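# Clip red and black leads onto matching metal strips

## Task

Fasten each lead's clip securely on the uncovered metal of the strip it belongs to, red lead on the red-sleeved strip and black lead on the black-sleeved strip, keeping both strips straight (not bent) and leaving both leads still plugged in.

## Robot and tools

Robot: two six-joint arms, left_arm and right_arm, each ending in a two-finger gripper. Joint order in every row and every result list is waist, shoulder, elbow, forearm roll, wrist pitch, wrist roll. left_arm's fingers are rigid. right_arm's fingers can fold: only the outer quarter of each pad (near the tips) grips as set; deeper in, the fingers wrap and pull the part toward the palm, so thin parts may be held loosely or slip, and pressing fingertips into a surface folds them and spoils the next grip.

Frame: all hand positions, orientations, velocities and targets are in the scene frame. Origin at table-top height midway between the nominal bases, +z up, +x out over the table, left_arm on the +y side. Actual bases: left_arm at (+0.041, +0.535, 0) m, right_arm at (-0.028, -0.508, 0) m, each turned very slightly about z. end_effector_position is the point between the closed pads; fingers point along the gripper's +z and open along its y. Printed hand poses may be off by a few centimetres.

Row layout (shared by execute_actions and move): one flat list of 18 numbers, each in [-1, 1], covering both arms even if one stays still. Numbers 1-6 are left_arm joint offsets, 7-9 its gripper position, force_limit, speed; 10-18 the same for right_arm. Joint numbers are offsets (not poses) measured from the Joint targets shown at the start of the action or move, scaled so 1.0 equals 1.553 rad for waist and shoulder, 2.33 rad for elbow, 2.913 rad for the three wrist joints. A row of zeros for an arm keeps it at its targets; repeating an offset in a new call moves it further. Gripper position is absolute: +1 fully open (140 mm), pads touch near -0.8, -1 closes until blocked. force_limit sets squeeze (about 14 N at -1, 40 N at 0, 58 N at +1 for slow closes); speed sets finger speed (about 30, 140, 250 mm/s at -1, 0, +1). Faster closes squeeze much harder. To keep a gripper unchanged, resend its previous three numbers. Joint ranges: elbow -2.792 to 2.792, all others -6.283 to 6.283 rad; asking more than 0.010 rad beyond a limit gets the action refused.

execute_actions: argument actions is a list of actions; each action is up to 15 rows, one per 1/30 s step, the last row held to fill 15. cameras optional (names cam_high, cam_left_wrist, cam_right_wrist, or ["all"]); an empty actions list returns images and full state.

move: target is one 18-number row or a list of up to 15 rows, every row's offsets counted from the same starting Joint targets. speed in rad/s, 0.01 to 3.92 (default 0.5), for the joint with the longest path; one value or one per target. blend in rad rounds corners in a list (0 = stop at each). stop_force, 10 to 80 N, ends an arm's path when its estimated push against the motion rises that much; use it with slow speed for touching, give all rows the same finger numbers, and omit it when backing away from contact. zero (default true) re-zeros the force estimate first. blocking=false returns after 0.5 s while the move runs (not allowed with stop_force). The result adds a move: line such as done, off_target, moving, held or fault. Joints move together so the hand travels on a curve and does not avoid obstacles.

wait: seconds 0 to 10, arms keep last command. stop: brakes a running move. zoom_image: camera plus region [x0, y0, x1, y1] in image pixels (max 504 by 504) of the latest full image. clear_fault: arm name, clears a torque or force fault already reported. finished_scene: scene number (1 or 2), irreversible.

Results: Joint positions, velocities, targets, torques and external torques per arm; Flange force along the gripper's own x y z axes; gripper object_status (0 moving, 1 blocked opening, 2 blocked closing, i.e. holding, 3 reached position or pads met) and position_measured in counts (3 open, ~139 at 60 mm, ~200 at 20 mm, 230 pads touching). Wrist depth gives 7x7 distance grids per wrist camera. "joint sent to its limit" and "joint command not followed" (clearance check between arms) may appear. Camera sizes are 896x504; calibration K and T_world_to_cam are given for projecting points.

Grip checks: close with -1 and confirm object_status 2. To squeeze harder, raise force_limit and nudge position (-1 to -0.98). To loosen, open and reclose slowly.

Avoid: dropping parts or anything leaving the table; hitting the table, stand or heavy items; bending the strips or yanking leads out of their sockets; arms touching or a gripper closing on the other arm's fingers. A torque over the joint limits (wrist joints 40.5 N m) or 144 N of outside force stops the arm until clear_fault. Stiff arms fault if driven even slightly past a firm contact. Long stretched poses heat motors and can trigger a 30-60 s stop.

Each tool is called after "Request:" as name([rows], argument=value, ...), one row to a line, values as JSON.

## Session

Request:
execute_actions(actions=[])

Request:
zoom_image(camera="cam_high", region=[330, 70, 570, 250])

Scene clock: 0.00 s.
left_arm: end_effector_position=(+0.1209, +1.0633, +0.1627) position_measured=3 object_status=3 end_effector_quat_wxyz=(-0.010, +0.105, +0.994, -0.025) | right_arm: end_effector_position=(+0.6421, -1.0097, +0.2871) position_measured=3 object_status=3 end_effector_quat_wxyz=(-0.129, +0.820, -0.225, +0.511)
Joint positions: left_arm=[1.335 0.103 1.981 0.016 1.11 -0.021] | right_arm=[-1.014 0.259 1.915 1.467 0.832 0.101]
Joint velocities: within noise
Joint torques (N m): no reading
External joint torques (N m): no reading
Flange force (N): no reading
Wrist depth (mm): cam_left_wrist=[277 274 273 269 267 266 263 / 288 284 282 281 279 276 270 / 300 298 296 292 290 289 286 / 313 305 307 305 301 298 294 / - 110 322 317 317 133 307 / - 339 337 334 329 132 91 / - 358 354 353 346 342 -] | cam_right_wrist=[3274 2911 2943 3011 870 2278 1858 / 3493 2911 3046 4158 757 - - / - 3969 4440 639 612 - - / 4596 - 809 615 535 442 - / 4596 122 - - 455 138 114 / - 105 - 530 - 377 102 / - - - - 395 - -]
Joint targets: left_arm=[1.335 0.103 1.981 0.016 1.110 -0.021] | right_arm=[-1.014 0.259 1.915 1.467 0.832 0.101]
Tool commands: left_gripper/position=+1.0 left_gripper/force_limit=+1.0 left_gripper/speed=+1.0 right_gripper/position=+1.0 right_gripper/force_limit=+1.0 right_gripper/speed=+1.0
camera_calibration:
cam_left_wrist: T_world_to_cam=[[0.150458, 0.987921, -0.0370843, -1.05565], [0.960869, -0.137308, 0.240576, 0.0111164], [0.232578, -0.0718298, -0.969922, 0.351432], [0, 0, 0, 1]] pos_world=[0.0664143, 1.06967, 0.299039]
cam_right_wrist: T_world_to_cam=[[-0.239865, -0.856697, -0.456656, -0.570886], [-0.605923, 0.499632, -0.619052, 1.08751], [0.7585, 0.128209, -0.638937, -0.0318878], [0, 0, 0, 1]] pos_world=[0.5462, -1.02834, 0.392154]

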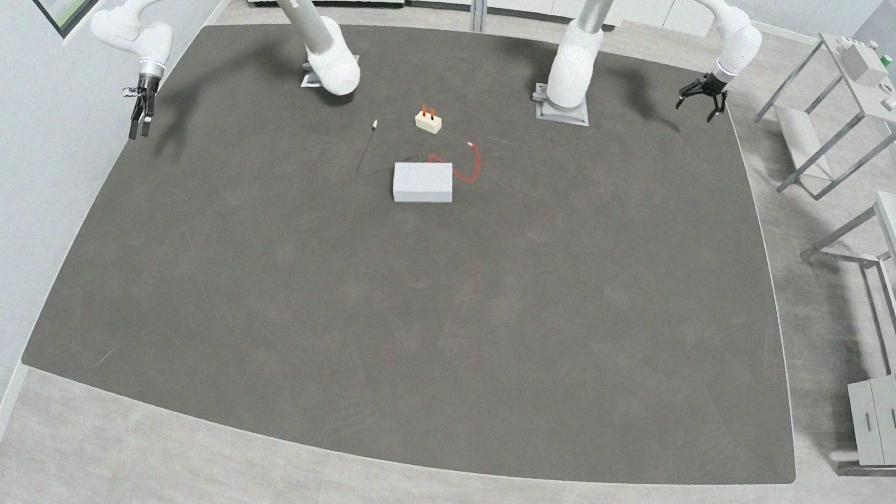

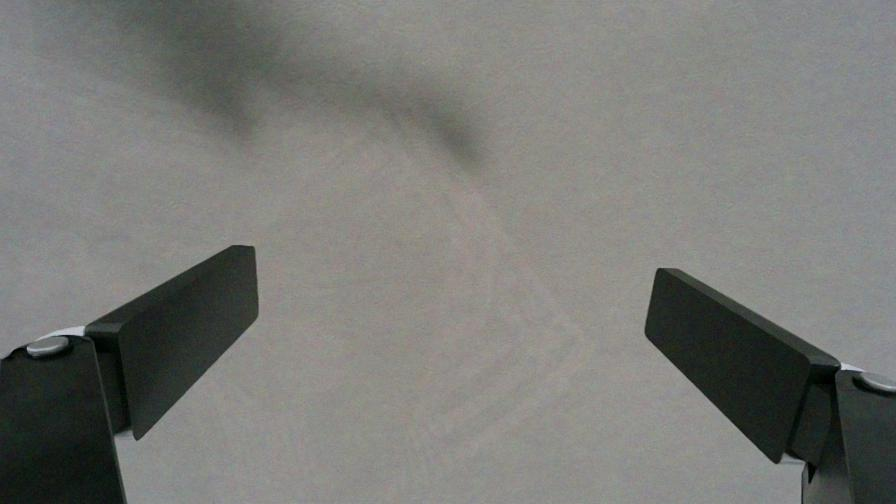

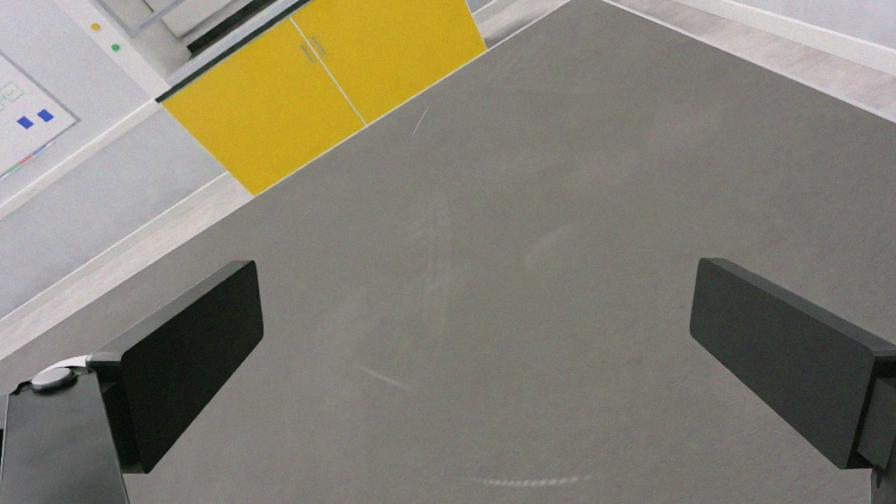

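Scaled by 2.100 from the camera's 896x504 image, which has a finer 1280x720 frame.

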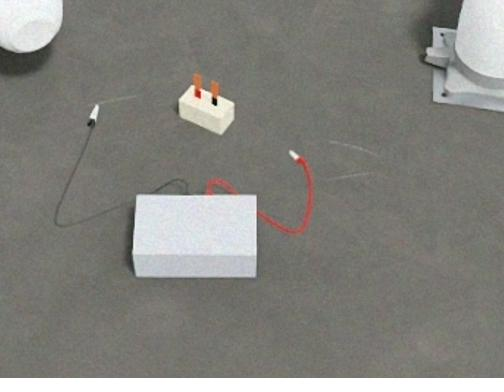

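Request:
move(target=[-0.71204, 0.02875, -0.08738, -0.0055, 0.04557, 0.12479, 1, 1, 1, 0, 0, 0, 0, 0, 0, 1, 1, 1], speed=0.9)

Request:
move(target=[-0.71204, 0.02875, -0.08738, 0, 0.04557, 0.12479, 1, 1, 1, 0, 0, 0, 0, 0, 0, 1, 1, 1], speed=0.9, cameras=["cam_left_wrist", "cam_high"])

Scene clock: 21.43 s.
left_arm: end_effector_position=(+0.6219, +0.7133, +0.2394) position_measured=3 object_status=3 end_effector_quat_wxyz=(-0.006, +0.742, +0.671, -0.011) | right_arm: end_effector_position=(+0.6421, -1.0097, +0.2871) position_measured=3 object_status=3 end_effector_quat_wxyz=(-0.129, +0.820, -0.225, +0.511)
Joint positions: left_arm=[0.229 0.147 1.778 0 1.243 0.342] | right_arm=[-1.014 0.259 1.915 1.467 0.832 0.101]
Joint torques (N m): left_arm=[3.83 -62.42 -37.14 4.08 0.15 0.37] | right_arm=[-1.67 -62.88 -36.88 2.3 1.33 -0.57]
External joint torques (N m): left_arm=[-3.69 7.53 -2.38 0.03 -0.1 -0.37] | right_arm=[1.66 -3.14 -2.25 -0.25 -0.35 0.55]
Flange force (N): left_arm=[0.0 16.9 1.1] | right_arm=[5.5 -4.9 -0.6]
Wrist depth (mm): cam_left_wrist=[338 335 335 335 335 338 334 / 351 352 351 349 351 345 348 / 366 368 367 363 367 365 364 / 386 378 383 - - 381 381 / - 110 399 416 402 133 397 / - 425 436 424 423 116 91 / - 450 447 448 446 451 -] | cam_right_wrist=[3011 3156 2757 3234 - 2258 1871 / 3493 3046 3274 - 665 613 1637 / - 3588 - - - 527 - / - 1031 - - 538 472 - / - 121 - - - 138 108 / - 112 511 519 - 381 102 / - 599 471 442 395 330 -]
Joint targets: left_arm=[0.229 0.147 1.778 0.000 1.243 0.342] | right_arm=[-1.014 0.259 1.915 1.467 0.832 0.101]
move: done

Scene clock: 23.33 s.
left_arm: end_effector_position=(+0.5000, +0.0498, +0.3200) position_measured=3 object_status=3 end_effector_quat_wxyz=(+0.000, +1.000, +0.000, +0.000) | right_arm: end_effector_position=(+0.6421, -1.0097, +0.2871) position_measured=3 object_status=3 end_effector_quat_wxyz=(-0.129, +0.820, -0.225, +0.511)
Joint positions: left_arm=[-0.877 0.192 1.574 0 1.375 0.706] | right_arm=[-1.014 0.259 1.915 1.467 0.832 0.101]
Joint torques (N m): left_arm=[2.17 -69.31 -38.82 4.21 0.11 0.46] | right_arm=[-1.88 -62.66 -37.08 2.27 1.35 -0.57]
External joint torques (N m): left_arm=[-2.01 8.12 -2.49 0.07 -0.14 -0.46] | right_arm=[1.74 -3.08 -1.75 -0.23 -0.36 0.54]
Flange force (N): left_arm=[9.3 15.2 -0.8] | right_arm=[4.5 -5.2 -0.7]
Wrist depth (mm): cam_left_wrist=[404 404 406 352 404 413 415 / 426 420 416 359 366 428 434 / 440 441 443 376 447 - 454 / 457 454 462 458 464 471 473 / - 110 484 479 - 133 496 / - 97 517 506 517 115 91 / - 534 540 538 554 554 -] | cam_right_wrist=[3046 2943 2847 3046 - 2426 1940 / 3638 2911 3156 939 714 557 510 / 5038 4763 932 - 537 503 445 / - 4158 - - 539 - - / - 121 608 547 - 138 114 / - 105 - - 423 - 102 / - 572 - 441 - - -]
Joint targets: left_arm=[-0.877 0.192 1.574 0.000 1.375 0.706] | right_arm=[-1.014 0.259 1.915 1.467 0.832 0.101]
move: done
camera_calibration:
cam_left_wrist: T_world_to_cam=[[0.0587321, -0.998176, 0.0139497, 0.0228622], [-0.964605, -0.0531472, 0.258288, 0.422673], [-0.257076, -0.0286258, -0.965967, 0.584562], [0, 0, 0, 1]] pos_world=[0.556647, 0.0620179, 0.455177]
Images, in order (width x height): cam_high 896x504, cam_left_wrist 896x504.

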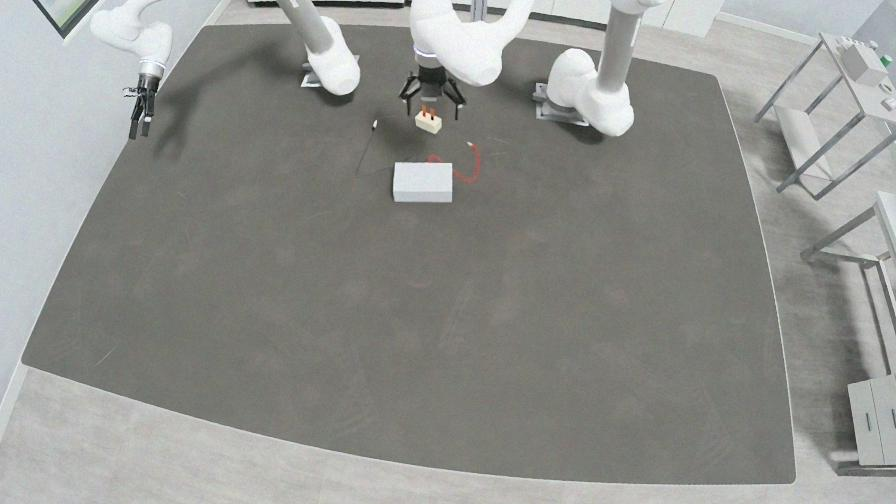

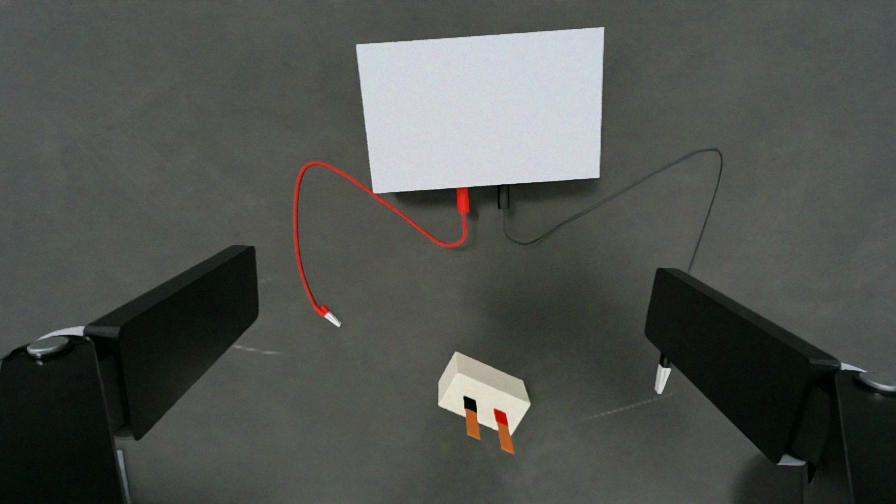

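Request:
zoom_image(camera="cam_left_wrist", region=[420, 330, 560, 470])

Request:
zoom_image(camera="cam_left_wrist", region=[280, 270, 380, 350])

Request:
zoom_image(camera="cam_left_wrist", region=[620, 320, 720, 420])

Request:
zoom_image(camera="cam_high", region=[350, 90, 490, 210])

Scaled by 3.600 from the camera's 896x504 image, which has a finer 1280x720 frame.

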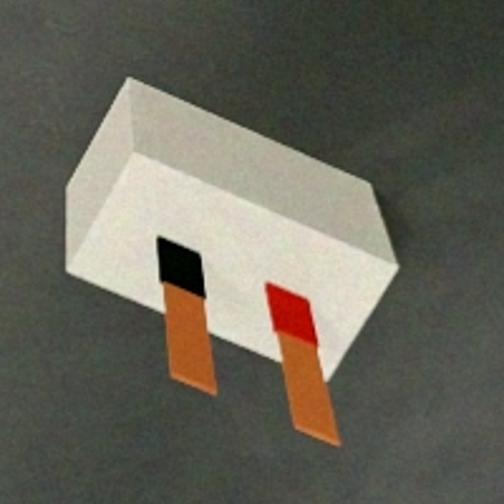

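Scaled by 5.040 from the camera's 896x504 image, which has a finer 1280x720 frame.

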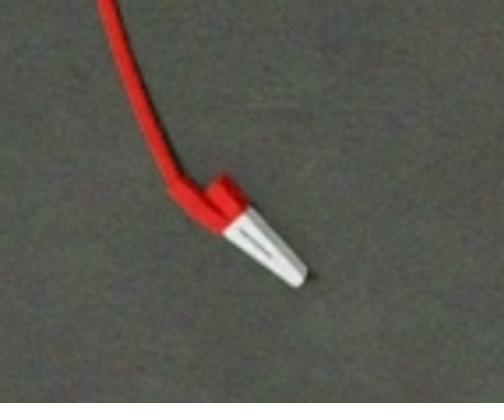

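Scaled by 5.040 from the camera's 896x504 image, which has a finer 1280x720 frame.

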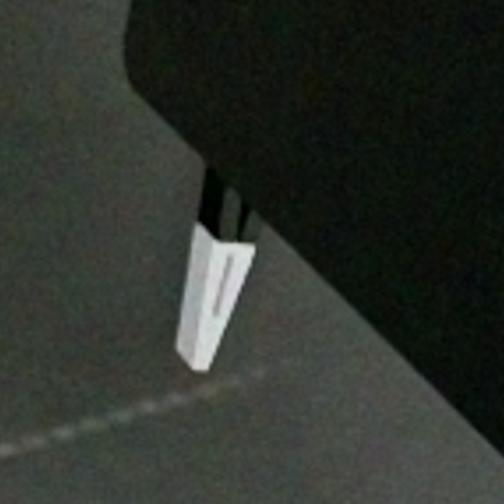

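Scaled by 3.600 from the camera's 896x504 image, which has a finer 1280x720 frame.

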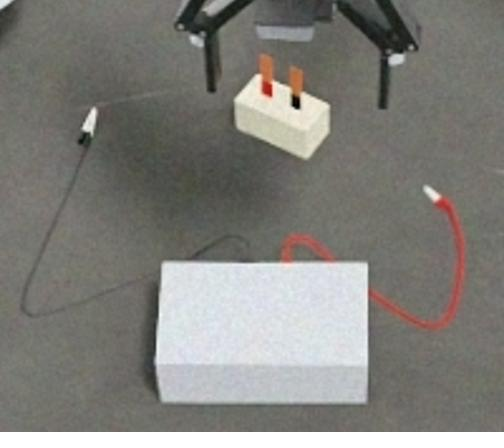

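Request:
move(target=[-0.03457, -0.10473, 0.24731, 0, -0.14198, 0.7905, -0.1, -1, 0, 0, 0, 0, 0, 0, 0, 1, 1, 1], speed=0.7, cameras=["cam_left_wrist", "cam_high"])

Request:
zoom_image(camera="cam_left_wrist", region=[390, 160, 510, 290])

Scene clock: 116.60 s.
left_arm: end_effector_position=(+0.3579, +0.1768, +0.1199) position_measured=141 object_status=3 end_effector_quat_wxyz=(+0.000, -0.383, +0.924, +0.000) | right_arm: end_effector_position=(+0.6421, -1.0097, +0.2871) position_measured=3 object_status=3 end_effector_quat_wxyz=(-0.129, +0.820, -0.225, +0.511)
Joint positions: left_arm=[-0.931 0.029 2.15 0 0.962 3.008] | right_arm=[-1.014 0.259 1.915 1.467 0.832 0.101]
Joint torques (N m): left_arm=[2.27 -44.45 -32.19 3.49 0.17 0.49] | right_arm=[-1.82 -62.84 -36.95 2.29 1.34 -0.54]
External joint torques (N m): left_arm=[-2.24 6.74 -2.41 0.03 -0.19 -0.49] | right_arm=[1.89 -3.08 -2 -0.26 -0.36 0.51]
Flange force (N): left_arm=[6.6 -13.9 5.3] | right_arm=[5.0 -5.2 -0.4]
Wrist depth (mm): cam_left_wrist=[224 226 229 229 231 233 234 / 234 235 238 240 240 242 243 / 243 245 248 250 251 253 255 / 225 254 257 262 261 266 268 / 198 227 117 271 118 275 280 / - - 284 288 112 80 293 / - - - 305 - - 67] | cam_right_wrist=[3119 3316 2977 3011 - 2278 1898 / 3447 3119 3493 840 - - - / 4440 4440 3119 787 - - - / 4294 4030 842 627 504 446 398 / - 122 700 - 483 138 108 / - 112 613 495 - - 102 / - 583 - - - - -]
Joint targets: left_arm=[-0.931 0.029 2.150 0.000 0.962 3.008] | right_arm=[-1.014 0.259 1.915 1.467 0.832 0.101]
move: done
camera_calibration:
cam_left_wrist: T_world_to_cam=[[-0.747182, 0.66447, 0.0141113, 0.155249], [0.644636, 0.719385, 0.258707, -0.368548], [0.161751, 0.202398, -0.965853, 0.167541], [0, 0, 0, 1]] pos_world=[0.326479, 0.12806, 0.254975]
Images, in order (width x height): cam_high 896x504, cam_left_wrist 896x504.

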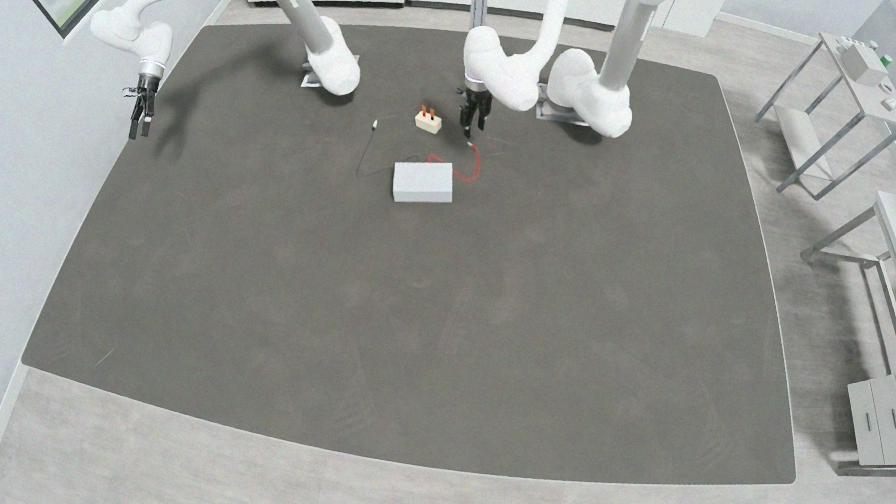

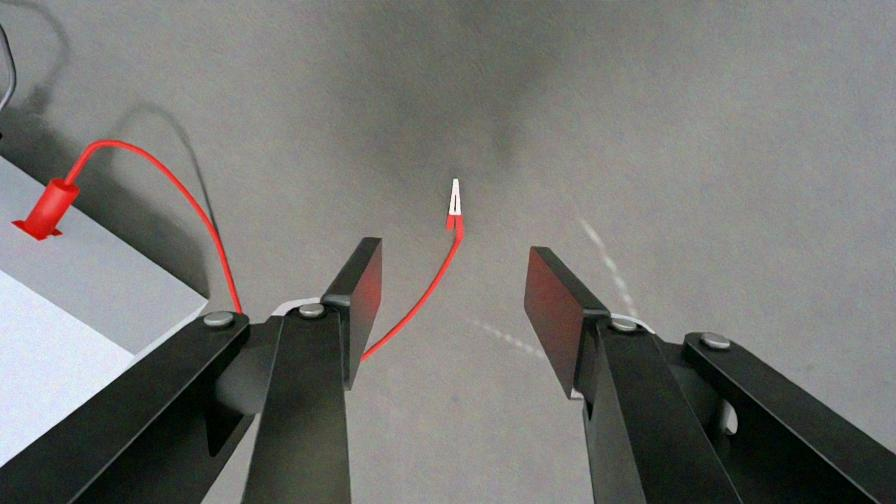

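Scaled by 3.877 from the camera's 896x504 image, which has a finer 1280x720 frame.

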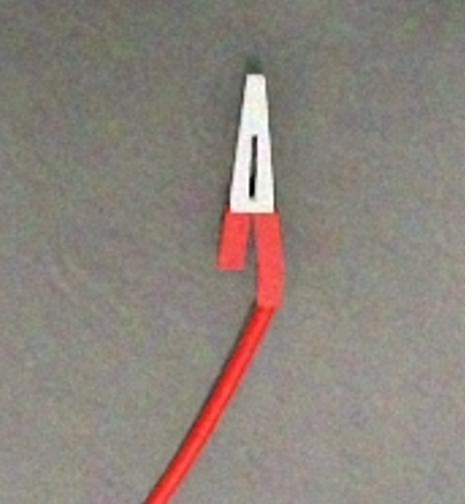

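Request:
move(target=[0.00682, 0.05431, 0.02958, 0, -0.05262, -0.00656, -0.324, -1, 0, 0, 0, 0, 0, 0, 0, 1, 1, 1], speed=0.12, cameras=["cam_left_wrist"])

Request:
zoom_image(camera="cam_left_wrist", region=[370, 150, 530, 330])

Scene clock: 146.60 s.
left_arm: end_effector_position=(+0.3604, +0.1818, +0.0500) position_measured=170 object_status=3 end_effector_quat_wxyz=(+0.000, -0.396, +0.918, +0.000) | right_arm: end_effector_position=(+0.6421, -1.0097, +0.2871) position_measured=3 object_status=3 end_effector_quat_wxyz=(-0.129, +0.820, -0.225, +0.511)
Joint positions: left_arm=[-0.92 0.114 2.219 0 0.809 2.989] | right_arm=[-1.014 0.259 1.915 1.467 0.832 0.101]
Joint torques (N m): left_arm=[2.37 -50.16 -28.46 3.14 0.28 0.4] | right_arm=[-1.75 -62.72 -36.88 2.28 1.33 -0.53]
External joint torques (N m): left_arm=[-2.32 7.64 -2.02 -0.05 -0.29 -0.4] | right_arm=[1.6 -3.15 -2.05 -0.24 -0.34 0.51]
Flange force (N): left_arm=[6.8 -13.7 9.7] | right_arm=[5.0 -4.9 -0.8]
Wrist depth (mm): cam_left_wrist=[163 164 165 166 167 168 169 / 170 171 172 173 174 176 177 / 177 178 180 181 182 183 185 / 185 187 187 187 191 193 194 / 187 192 96 197 122 200 202 / - - - 209 75 96 213 / - 67 - 220 - - 66] | cam_right_wrist=[3195 2977 2911 3082 794 2239 1885 / 3690 2879 3358 929 714 - 1940 / - 3969 3402 873 586 494 415 / 4678 1044 753 625 508 455 395 / 4596 122 684 561 - 138 108 / - 105 - 469 470 - 102 / - 583 454 - 367 - -]
Joint targets: left_arm=[-0.920 0.114 2.219 0.000 0.809 2.989] | right_arm=[-1.014 0.259 1.915 1.467 0.832 0.101]
move: done
camera_calibration:
cam_left_wrist: T_world_to_cam=[[-0.766477, 0.642117, 0.0141399, 0.165749], [0.623123, 0.738108, 0.25868, -0.351291], [0.155666, 0.207083, -0.96586, 0.0999597], [0, 0, 0, 1]] pos_world=[0.33038, 0.132161, 0.185075]
Images, in order (width x height): cam_left_wrist 896x504.

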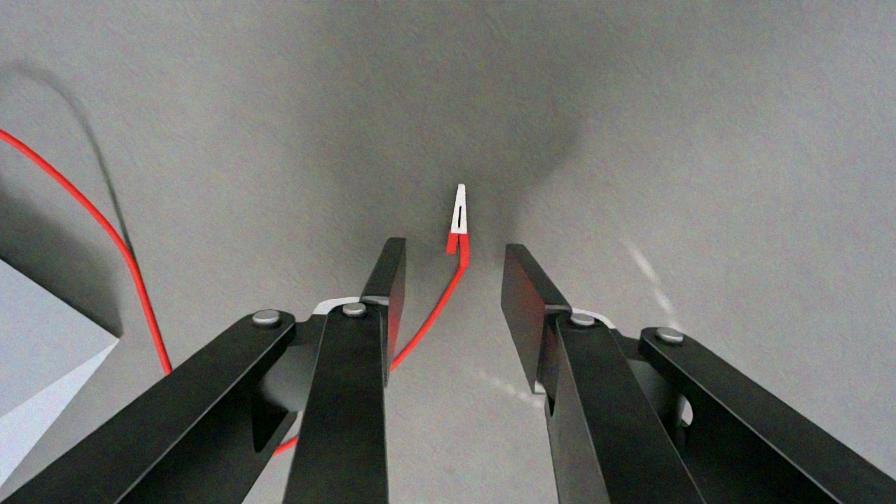

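Scaled by 2.800 from the camera's 896x504 image, which has a finer 1280x720 frame.

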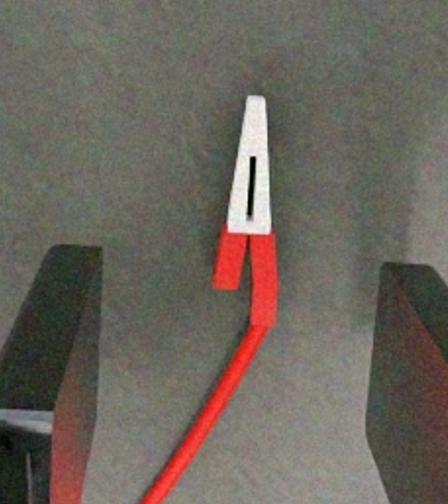

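Request:
move(target=[0, 0.013316, 0.005039, 0, -0.011129, 0, -0.324, -1, 0, 0, 0, 0, 0, 0, 0, 1, 1, 1], speed=0.02, stop_force=10, cameras=["cam_left_wrist"])

Scene clock: 210.20 s.
left_arm: end_effector_position=(+0.3604, +0.1818, +0.0354) position_measured=170 object_status=3 end_effector_quat_wxyz=(+0.000, -0.396, +0.918, +0.000) | right_arm: end_effector_position=(+0.6421, -1.0097, +0.2871) position_measured=3 object_status=3 end_effector_quat_wxyz=(-0.129, +0.820, -0.225, +0.511)
Joint positions: left_arm=[-0.92 0.134 2.231 0 0.776 2.989] | right_arm=[-1.014 0.259 1.915 1.467 0.832 0.101]
Joint torques (N m): left_arm=[2.59 -50.84 -26.93 2.99 0.08 0.39] | right_arm=[-1.69 -62.66 -36.89 2.29 1.35 -0.55]
External joint torques (N m): left_arm=[-2.55 7.25 -2.58 0 -0.1 -0.39] | right_arm=[1.66 -3.1 -2.1 -0.26 -0.37 0.53]
Flange force (N): left_arm=[7.3 -13.9 8.8] | right_arm=[5.2 -4.9 -0.6]
Wrist depth (mm): cam_left_wrist=[151 152 151 153 154 155 156 / 157 157 160 160 161 162 163 / 163 164 165 167 168 169 170 / 171 172 172 173 174 177 179 / 177 178 96 182 117 185 188 / - - - 192 75 96 197 / - 67 - 203 - - 67] | cam_right_wrist=[3195 3119 3046 3195 - 2258 1955 / 3358 2977 3195 - - - 554 / - 3493 3910 - - 504 - / 4366 1031 761 625 557 - - / - 122 - 545 - 137 108 / - 112 - - - - 102 / - 601 498 443 378 327 94]
Joint targets: left_arm=[-0.920 0.134 2.231 0.000 0.776 2.989] | right_arm=[-1.014 0.259 1.915 1.467 0.832 0.101]
move: done
camera_calibration:
cam_left_wrist: T_world_to_cam=[[-0.766477, 0.642117, 0.0141399, 0.165956], [0.623123, 0.738108, 0.25868, -0.347515], [0.155666, 0.207083, -0.96586, 0.0858582], [0, 0, 0, 1]] pos_world=[0.33038, 0.132161, 0.170475]
Images, in order (width x height): cam_left_wrist 896x504.

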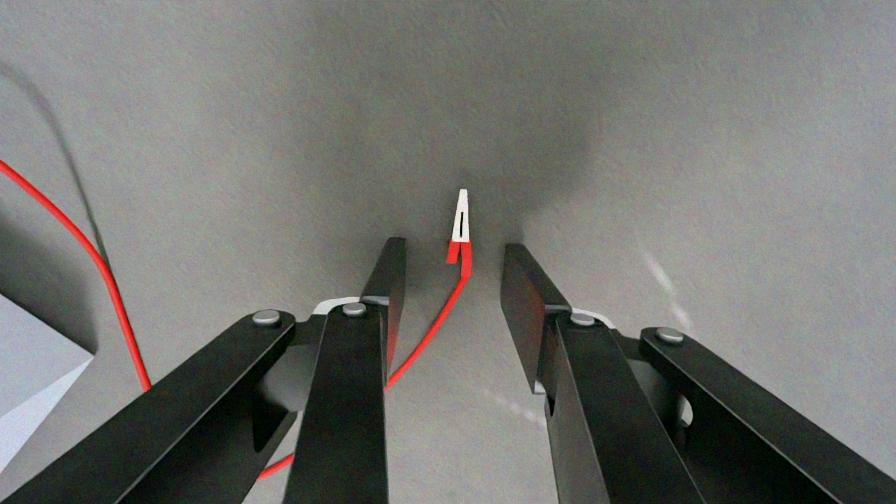

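Request:
execute_actions([
  [[0,0,0,0,0,0,-1,-1,-1,0,0,0,0,0,0,1,1,1]],
  [[0,0,0,0,0,0,-1,-1,-1,0,0,0,0,0,0,1,1,1]],
  [[0,0,0,0,0,0,-1,-1,-1,0,0,0,0,0,0,1,1,1]],
  [[0,0,0,0,0,0,-1,-1,-1,0,0,0,0,0,0,1,1,1]],
], cameras=["cam_left_wrist"])

Request:
zoom_image(camera="cam_left_wrist", region=[370, 150, 550, 350])

Scene clock: 219.13 s.
left_arm: end_effector_position=(+0.3604, +0.1818, +0.0354) position_measured=220 object_status=2 end_effector_quat_wxyz=(+0.000, -0.396, +0.918, +0.000) | right_arm: end_effector_position=(+0.6421, -1.0097, +0.2871) position_measured=3 object_status=3 end_effector_quat_wxyz=(-0.129, +0.820, -0.225, +0.511)
Joint positions: left_arm=[-0.92 0.134 2.231 0 0.776 2.989] | right_arm=[-1.014 0.259 1.915 1.467 0.832 0.101]
Joint torques (N m): left_arm=[2.31 -50.57 -27.1 2.96 0.2 0.35] | right_arm=[-1.76 -62.85 -36.89 2.27 1.33 -0.55]
External joint torques (N m): left_arm=[-2.24 6.99 -2.4 0.04 -0.21 -0.35] | right_arm=[1.74 -2.88 -2.05 -0.23 -0.34 0.53]
External joint torques at the end of the 1st action: left_arm=[-2.76 7.4 -2.36 0 -0.12 -0.38] | right_arm=[1.78 -3.7 -2.12 -0.26 -0.31 0.54]
External joint torques at the end of the 2nd action: left_arm=[-1.91 7.33 -2.39 0.09 -0.16 -0.38] | right_arm=[1.84 -3.09 -2.14 -0.26 -0.34 0.53]
External joint torques at the end of the 3rd action: left_arm=[-2.56 7.43 -2.39 0.02 -0.18 -0.35] | right_arm=[1.83 -3.37 -1.98 -0.26 -0.33 0.51]
Flange force (N): left_arm=[6.5 -13.3 8.8] | right_arm=[5.1 -4.8 -0.3]
Flange force at the end of the 1st action (N): left_arm=[7.7 -13.6 9.2] | right_arm=[5.2 -5.7 -1.2]
Flange force at the end of the 2nd action (N): left_arm=[5.9 -13.8 9.2] | right_arm=[5.3 -5.0 -0.4]
Flange force at the end of the 3rd action (N): left_arm=[7.2 -13.8 9.3] | right_arm=[4.9 -5.5 -0.9]
Wrist depth (mm): cam_left_wrist=[150 152 152 153 154 155 156 / 156 157 158 160 161 161 163 / 163 164 165 166 168 169 170 / 171 172 173 172 175 177 179 / 177 180 178 98 104 186 188 / 186 184 82 - 83 192 198 / - - - - - 67 206] | cam_right_wrist=[2568 3156 2977 3046 - 2339 1885 / 3796 3119 3082 932 - 571 486 / 3358 3969 1134 - - 510 435 / - 1040 - 668 484 461 - / - 122 - - - 138 108 / - 113 559 505 - - 102 / - - - 445 - 331 97]
Joint targets: left_arm=[-0.920 0.134 2.231 0.000 0.776 2.989] | right_arm=[-1.014 0.259 1.915 1.467 0.832 0.101]
camera_calibration:
cam_left_wrist: T_world_to_cam=[[-0.766477, 0.642117, 0.0141399, 0.165956], [0.623123, 0.738108, 0.25868, -0.347515], [0.155666, 0.207083, -0.96586, 0.0858582], [0, 0, 0, 1]] pos_world=[0.33038, 0.132161, 0.170475]
Images, in order (width x height): cam_left_wrist 896x504.

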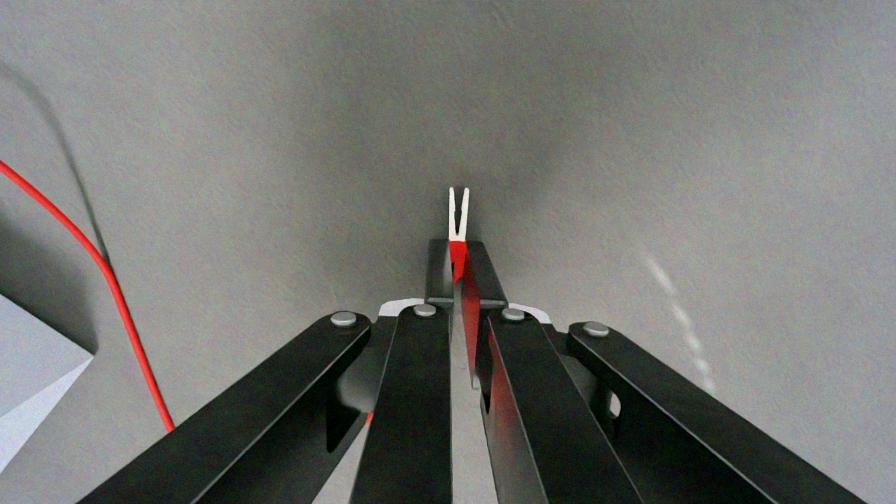

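Scaled by 2.520 from the camera's 896x504 image, which has a finer 1280x720 frame.

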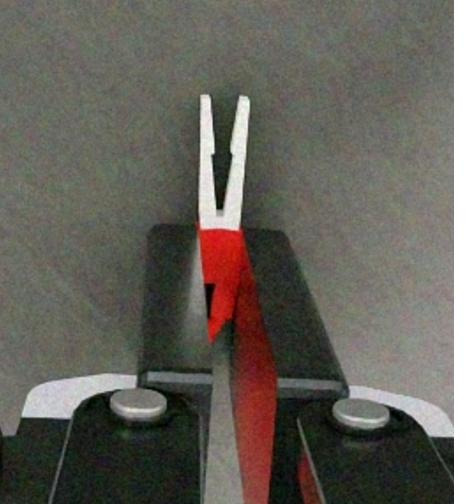

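Request:
move(target=[0, -0.089858, -0.047043, 0, 0.085534, 0, -1, -1, -1, 0, 0, 0, 0, 0, 0, 1, 1, 1], speed=0.12, cameras=["cam_left_wrist"])

Request:
zoom_image(camera="cam_left_wrist", region=[370, 150, 550, 350])

Scene clock: 294.83 s.
left_arm: end_effector_position=(+0.3605, +0.1818, +0.1498) position_measured=220 object_status=2 end_effector_quat_wxyz=(+0.000, -0.396, +0.918, +0.000) | right_arm: end_effector_position=(+0.6421, -1.0097, +0.2871) position_measured=3 object_status=3 end_effector_quat_wxyz=(-0.129, +0.820, -0.225, +0.511)
Joint positions: left_arm=[-0.92 -0.005 2.122 0 1.025 2.989] | right_arm=[-1.014 0.259 1.915 1.467 0.832 0.101]
Joint torques (N m): left_arm=[2.28 -44.48 -33.61 3.64 0.56 0.36] | right_arm=[-1.69 -62.65 -36.9 2.28 1.34 -0.54]
External joint torques (N m): left_arm=[-2.27 9.06 -2.36 0 -0.57 -0.36] | right_arm=[1.83 -3.48 -2.05 -0.26 -0.35 0.52]
Flange force (N): left_arm=[7.0 -17.6 7.5] | right_arm=[5.1 -5.6 -0.9]
Wrist depth (mm): cam_left_wrist=[251 253 254 257 258 259 262 / 260 262 265 267 270 271 273 / 244 274 277 278 281 283 286 / 219 277 291 287 294 297 299 / 225 296 298 98 302 311 315 / 235 69 82 - 83 323 329 / - - - - - 67 343] | cam_right_wrist=[2817 2977 2943 3046 891 2360 1858 / 3638 3011 3274 - - 568 1578 / 3852 3588 - - - 515 - / 3402 - - - - - 401 / - 122 - - 499 137 114 / - 105 - - - - 102 / - - 475 - 359 337 -]
Joint targets: left_arm=[-0.920 -0.005 2.122 0.000 1.025 2.989] | right_arm=[-1.014 0.259 1.915 1.467 0.832 0.101]
move: done
camera_calibration:
cam_left_wrist: T_world_to_cam=[[-0.766516, 0.64207, 0.0141226, 0.164438], [0.623074, 0.738149, 0.258681, -0.377186], [0.155667, 0.207083, -0.965859, 0.196433], [0, 0, 0, 1]] pos_world=[0.33048, 0.132161, 0.284975]
Images, in order (width x height): cam_left_wrist 896x504.

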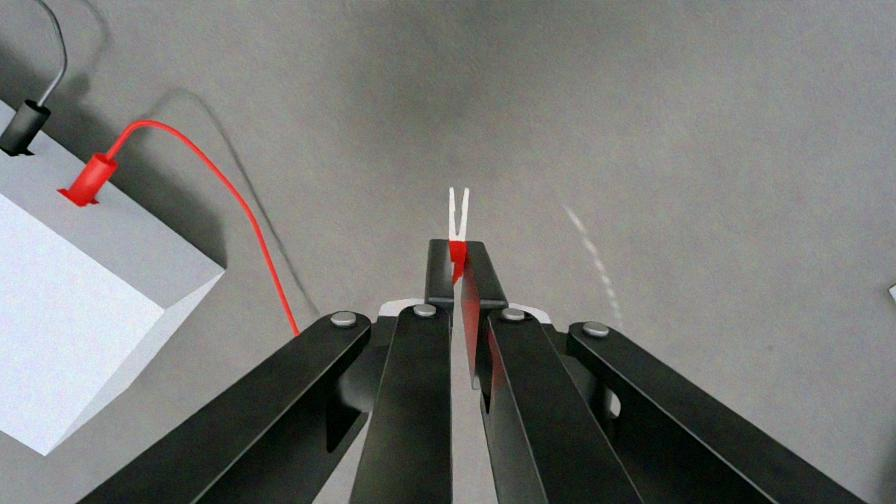

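Scaled by 2.520 from the camera's 896x504 image, which has a finer 1280x720 frame.

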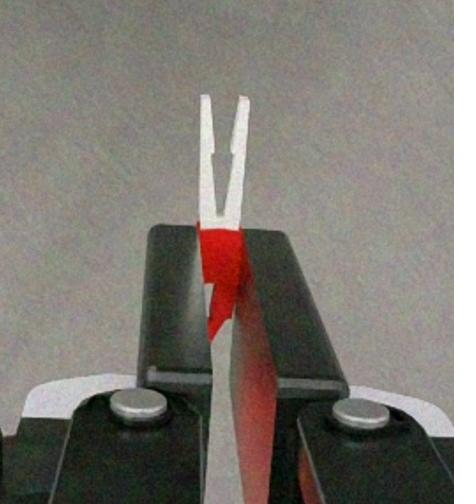

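Request:
move([
  [-0.029914, 0.085589, -0.146425, 0, 0.071490, 0.353738, -1, -1, -1, 0, 0, 0, 0, 0, 0, 1, 1, 1],
  [-0.142105, 0.197174, -0.239258, 0, 0.086255, 0.653418, -1, -1, -1, 0, 0, 0, 0, 0, 0, 1, 1, 1],
  [-0.264830, 0.175083, -0.153475, 0, 0.029418, 0.815668, -1, -1, -1, 0, 0, 0, 0, 0, 0, 1, 1, 1],
], speed=[0.4, 0.4, 0.3], blend=[0.1, 0.1, 0], cameras=["cam_high", "cam_left_wrist"])

Request:
zoom_image(camera="cam_left_wrist", region=[300, 50, 660, 350])

Request:
zoom_image(camera="cam_high", region=[260, 280, 560, 500])

Scene clock: 340.80 s.
left_arm: end_effector_position=(+0.2399, -0.1002, +0.1700) position_measured=220 object_status=2 end_effector_quat_wxyz=(+0.000, +0.834, +0.552, +0.000) | right_arm: end_effector_position=(+0.6421, -1.0097, +0.2871) position_measured=3 object_status=3 end_effector_quat_wxyz=(-0.129, +0.820, -0.225, +0.511)
Joint positions: left_arm=[-1.332 0.267 1.764 0 1.111 5.365] | right_arm=[-1.014 0.259 1.915 1.467 0.832 0.101]
Joint torques (N m): left_arm=[2.81 -73.42 -35.17 3.84 0.23 0.28] | right_arm=[-1.7 -62.91 -36.97 2.35 1.32 -0.57]
External joint torques (N m): left_arm=[-2.79 8.38 -2.44 0.05 -0.19 -0.28] | right_arm=[1.92 -2.55 -1.7 -0.35 -0.33 0.55]
Flange force (N): left_arm=[-15.8 7.4 3.9] | right_arm=[4.7 -4.8 0.0]
Wrist depth (mm): cam_left_wrist=[270 272 273 235 275 278 277 / 280 282 284 281 287 290 288 / 293 293 296 296 300 301 304 / 306 308 310 307 314 316 317 / 321 321 318 98 322 332 333 / 335 69 82 - 83 341 352 / - - - - - 67 364] | cam_right_wrist=[2183 3119 2911 3082 851 2201 1723 / 3852 3046 3447 913 799 - 1559 / 3119 4596 - - 576 507 - / - 4678 740 - - 452 391 / - 121 - - - 138 114 / - 113 - 488 - - 102 / - - 461 444 - - -]
Joint targets: left_arm=[-1.332 0.267 1.764 0.000 1.111 5.365] | right_arm=[-1.014 0.259 1.915 1.467 0.832 0.101]
move: done
camera_calibration:
cam_left_wrist: T_world_to_cam=[[0.94173, -0.336068, 0.0142605, -0.255084], [-0.328163, -0.908617, 0.25831, -0.0357455], [-0.0738526, -0.247938, -0.965957, 0.302503], [0, 0, 0, 1]] pos_world=[0.250831, -0.0432026, 0.305076]
Images, in order (width x height): cam_high 896x504, cam_left_wrist 896x504.

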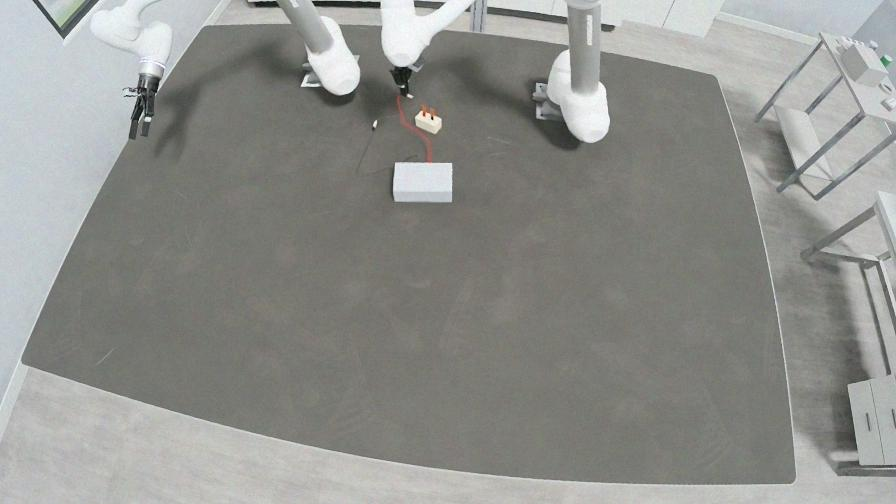

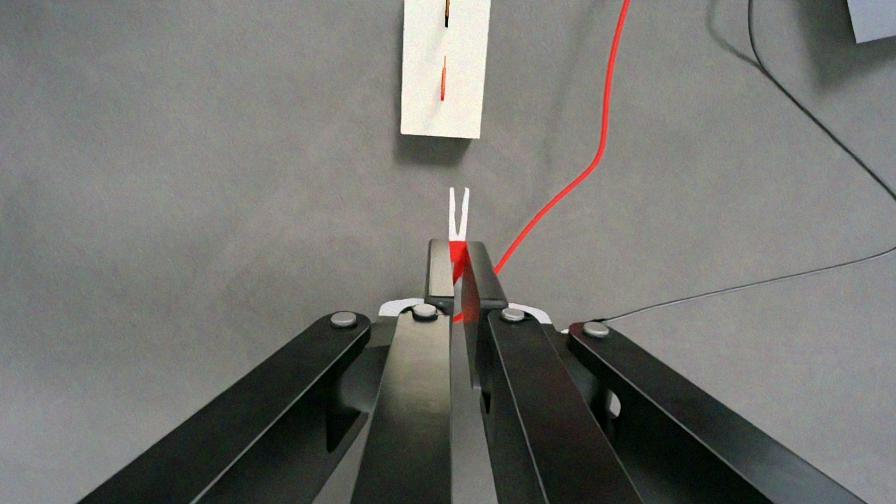

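Scaled by 1.400 from the camera's 896x504 image, which has a finer 1280x720 frame.

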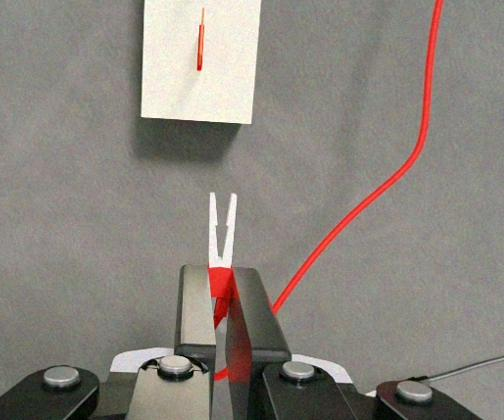

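Scaled by 1.680 from the camera's 896x504 image, which has a finer 1280x720 frame.

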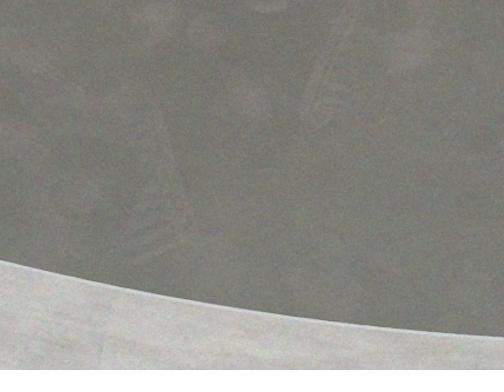

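Request:
zoom_image(camera="cam_left_wrist", region=[390, 0, 510, 250])

Scaled by 2.016 from the camera's 896x504 image, which has a finer 1280x720 frame.

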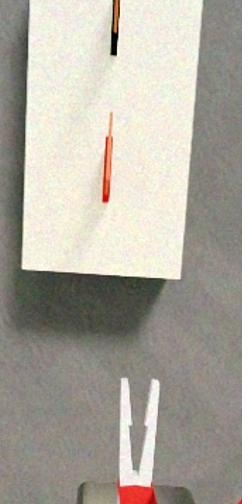

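Request:
move(target=[0.008068, 0.002661, 0.039828, 0, -0.033275, 0.004301, -1, -1, -1, 0, 0, 0, 0, 0, 0, 1, 1, 1], speed=0.05, cameras=["cam_left_wrist"])

Request:
zoom_image(camera="cam_left_wrist", region=[380, 60, 540, 260])

Scene clock: 411.77 s.
left_arm: end_effector_position=(+0.2416, -0.0746, +0.1220) position_measured=220 object_status=2 end_effector_quat_wxyz=(+0.000, +0.834, +0.552, +0.000) | right_arm: end_effector_position=(+0.6421, -1.0097, +0.2871) position_measured=3 object_status=3 end_effector_quat_wxyz=(-0.129, +0.820, -0.225, +0.511)
Joint positions: left_arm=[-1.319 0.271 1.857 0 1.014 5.377] | right_arm=[-1.014 0.259 1.915 1.467 0.832 0.101]
Joint torques (N m): left_arm=[2.37 -71.82 -33.33 3.6 0 0.38] | right_arm=[-1.58 -62.98 -36.82 2.3 1.34 -0.58]
External joint torques (N m): left_arm=[-2.4 8.11 -2.49 0.11 0.03 -0.39] | right_arm=[1.52 -3.1 -2.13 -0.26 -0.35 0.56]
Flange force (N): left_arm=[-15.0 7.4 4.9] | right_arm=[5.3 -4.8 -0.8]
Wrist depth (mm): cam_left_wrist=[227 229 229 192 234 234 234 / 237 238 239 198 241 244 244 / 246 249 250 207 253 254 256 / 258 260 261 259 264 267 268 / 270 272 268 98 271 279 281 / 283 69 82 - 83 291 296 / - - - - - 67 307] | cam_right_wrist=[3358 2847 2943 3234 - 2201 1898 / 3910 3011 3156 - 691 - 523 / 4596 4294 985 702 597 - 437 / 4225 - 773 625 536 - 409 / - 122 639 538 464 138 108 / - 105 569 - 433 - 102 / - - 488 455 398 - -]
Joint targets: left_arm=[-1.319 0.271 1.857 0.000 1.014 5.377] | right_arm=[-1.014 0.259 1.915 1.467 0.832 0.101]
move: done
camera_calibration:
cam_left_wrist: T_world_to_cam=[[0.94165, -0.336294, 0.0142296, -0.247407], [-0.328371, -0.908534, 0.258337, 0.0004287], [-0.073949, -0.247935, -0.96595, 0.262608], [0, 0, 0, 1]] pos_world=[0.252531, -0.0177023, 0.257076]
Images, in order (width x height): cam_left_wrist 896x504.

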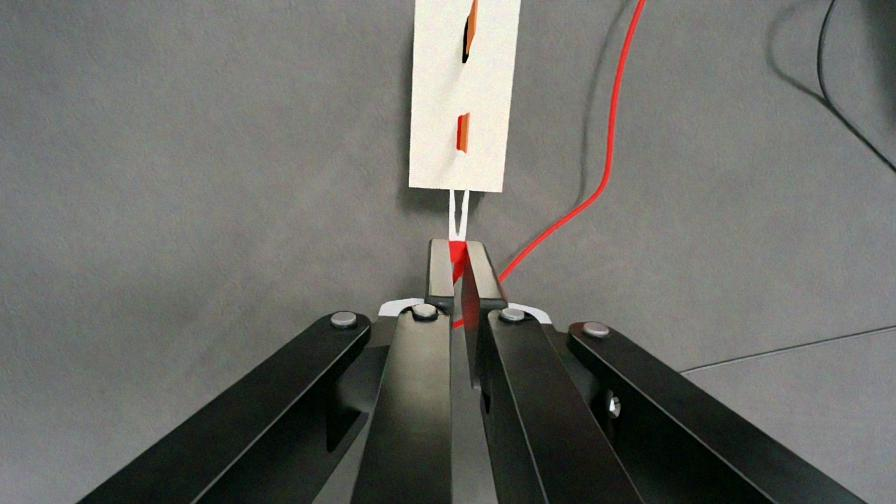

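Scaled by 2.520 from the camera's 896x504 image, which has a finer 1280x720 frame.

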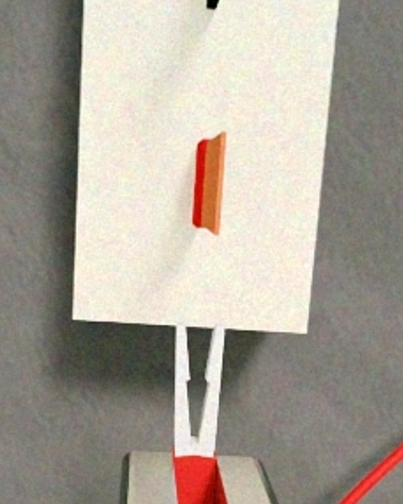

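Request:
move(target=[0.008200, -0.008960, 0.008012, 0, -0.001631, 0.012759, -1, -1, -1, 0, 0, 0, 0, 0, 0, 1, 1, 1], speed=0.03, cameras=["cam_left_wrist"])

Request:
zoom_image(camera="cam_left_wrist", region=[400, 110, 520, 260])

Scene clock: 455.63 s.
left_arm: end_effector_position=(+0.2467, -0.0626, +0.1219) position_measured=220 object_status=2 end_effector_quat_wxyz=(+0.000, +0.841, +0.542, +0.000) | right_arm: end_effector_position=(+0.6421, -1.0097, +0.2871) position_measured=3 object_status=3 end_effector_quat_wxyz=(-0.129, +0.820, -0.225, +0.511)
Joint positions: left_arm=[-1.307 0.257 1.875 0 1.009 5.415] | right_arm=[-1.014 0.259 1.915 1.467 0.832 0.101]
Joint torques (N m): left_arm=[2.61 -70.55 -33.43 3.66 0.09 0.58] | right_arm=[-1.82 -62.78 -36.98 2.3 1.35 -0.55]
External joint torques (N m): left_arm=[-2.64 8.49 -2.23 0.03 -0.07 -0.58] | right_arm=[1.77 -3.17 -1.95 -0.26 -0.36 0.52]
Flange force (N): left_arm=[-15.2 7.4 5.7] | right_arm=[4.9 -5.2 -0.7]
Wrist depth (mm): cam_left_wrist=[227 229 230 192 232 234 235 / 237 238 239 198 241 243 244 / 247 248 250 209 252 255 255 / 258 259 261 258 265 266 269 / 269 271 268 98 272 280 280 / 283 69 82 - 83 287 297 / - - - - - 67 302] | cam_right_wrist=[2568 2911 2817 2911 - 2165 1845 / 3638 2943 3274 - 679 542 508 / 3852 4294 3402 710 - 502 430 / 4030 1074 744 650 536 459 - / - 122 - 530 480 138 108 / - 105 582 - - - 102 / - - - - - 331 -]
Joint targets: left_arm=[-1.307 0.257 1.875 0.000 1.009 5.415] | right_arm=[-1.014 0.259 1.915 1.467 0.832 0.101]
move: done
camera_calibration:
cam_left_wrist: T_world_to_cam=[[0.933207, -0.359056, 0.0142357, -0.24742], [-0.350336, -0.900304, 0.258297, 0.0189265], [-0.0799264, -0.246032, -0.965961, 0.26755], [0, 0, 0, 1]] pos_world=[0.258909, -0.00597244, 0.257076]
Images, in order (width x height): cam_left_wrist 896x504.

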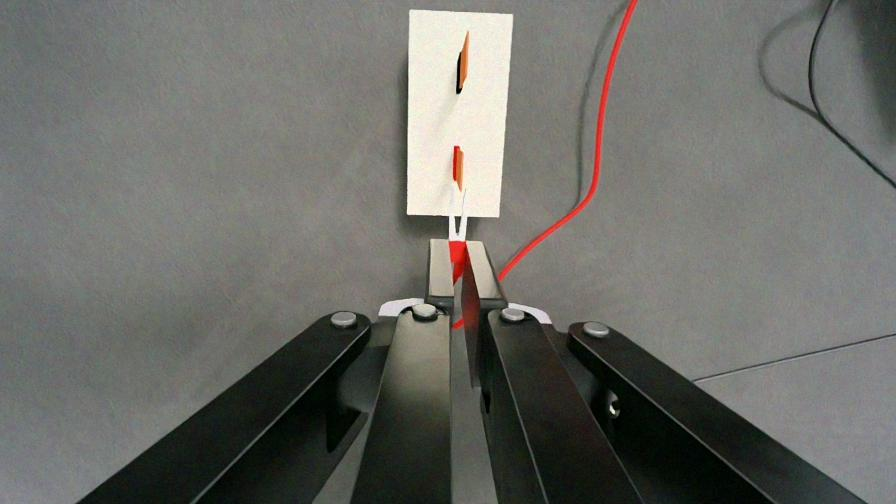

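Scaled by 3.360 from the camera's 896x504 image, which has a finer 1280x720 frame.

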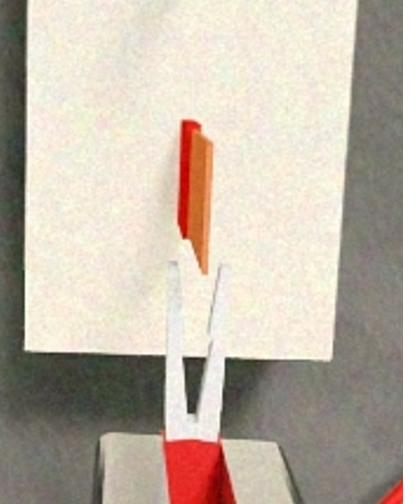

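Request:
move(target=[0.008980, -0.009411, 0.008312, 0, -0.001631, 0.004787, -1, -1, -1, 0, 0, 0, 0, 0, 0, 1, 1, 1], speed=0.015, stop_force=12, cameras=["cam_left_wrist"])

Request:
zoom_image(camera="cam_left_wrist", region=[400, 130, 520, 280])

Scene clock: 477.07 s.
left_arm: end_effector_position=(+0.2521, -0.0499, +0.1219) position_measured=220 object_status=2 end_effector_quat_wxyz=(+0.000, +0.841, +0.542, +0.000) | right_arm: end_effector_position=(+0.6421, -1.0097, +0.2871) position_measured=3 object_status=3 end_effector_quat_wxyz=(-0.129, +0.820, -0.225, +0.511)
Joint positions: left_arm=[-1.293 0.242 1.895 0 1.005 5.429] | right_arm=[-1.014 0.259 1.915 1.467 0.832 0.101]
Joint torques (N m): left_arm=[2.02 -68.5 -33.03 3.62 0.16 0.38] | right_arm=[-1.68 -62.72 -36.9 2.31 1.34 -0.53]
External joint torques (N m): left_arm=[-2.03 8.11 -2.47 0.05 -0.13 -0.38] | right_arm=[1.35 -2.96 -2.05 -0.26 -0.37 0.51]
Flange force (N): left_arm=[-14.2 8.4 5.4] | right_arm=[5.1 -4.4 -0.8]
Wrist depth (mm): cam_left_wrist=[227 229 231 228 232 233 234 / 238 238 239 200 241 243 244 / 247 249 250 207 253 254 256 / 258 259 261 214 264 266 268 / 271 272 269 98 272 278 281 / 284 69 82 - 83 290 296 / - - - - - 67 308] | cam_right_wrist=[2879 2943 2847 3119 - 2448 1885 / 3638 3046 3156 897 605 - 511 / 4516 2471 3011 734 624 - 461 / 4030 - 728 - - 147 392 / - 121 650 - 453 137 108 / - 105 555 - 427 369 102 / - - - - - 332 97]
Joint targets: left_arm=[-1.293 0.242 1.895 0.000 1.005 5.429] | right_arm=[-1.014 0.259 1.915 1.467 0.832 0.101]
move: done
camera_calibration:
cam_left_wrist: T_world_to_cam=[[0.933175, -0.35914, 0.0142609, -0.247897], [-0.350424, -0.900271, 0.258294, 0.0322758], [-0.0799252, -0.246031, -0.965961, 0.271106], [0, 0, 0, 1]] pos_world=[0.26431, 0.00672767, 0.257076]
Images, in order (width x height): cam_left_wrist 896x504.

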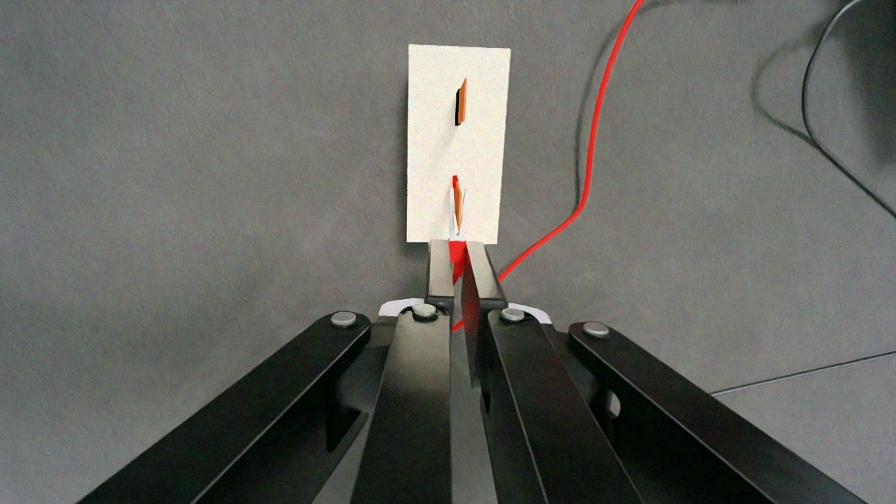

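Scaled by 3.360 from the camera's 896x504 image, which has a finer 1280x720 frame.

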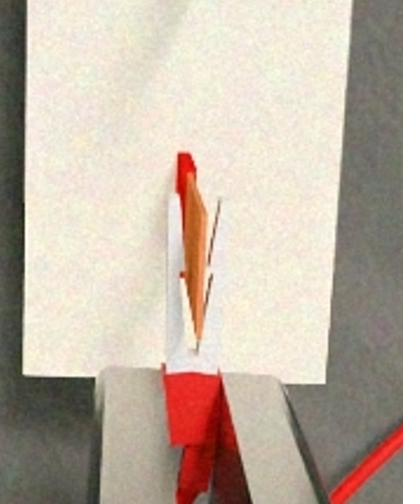

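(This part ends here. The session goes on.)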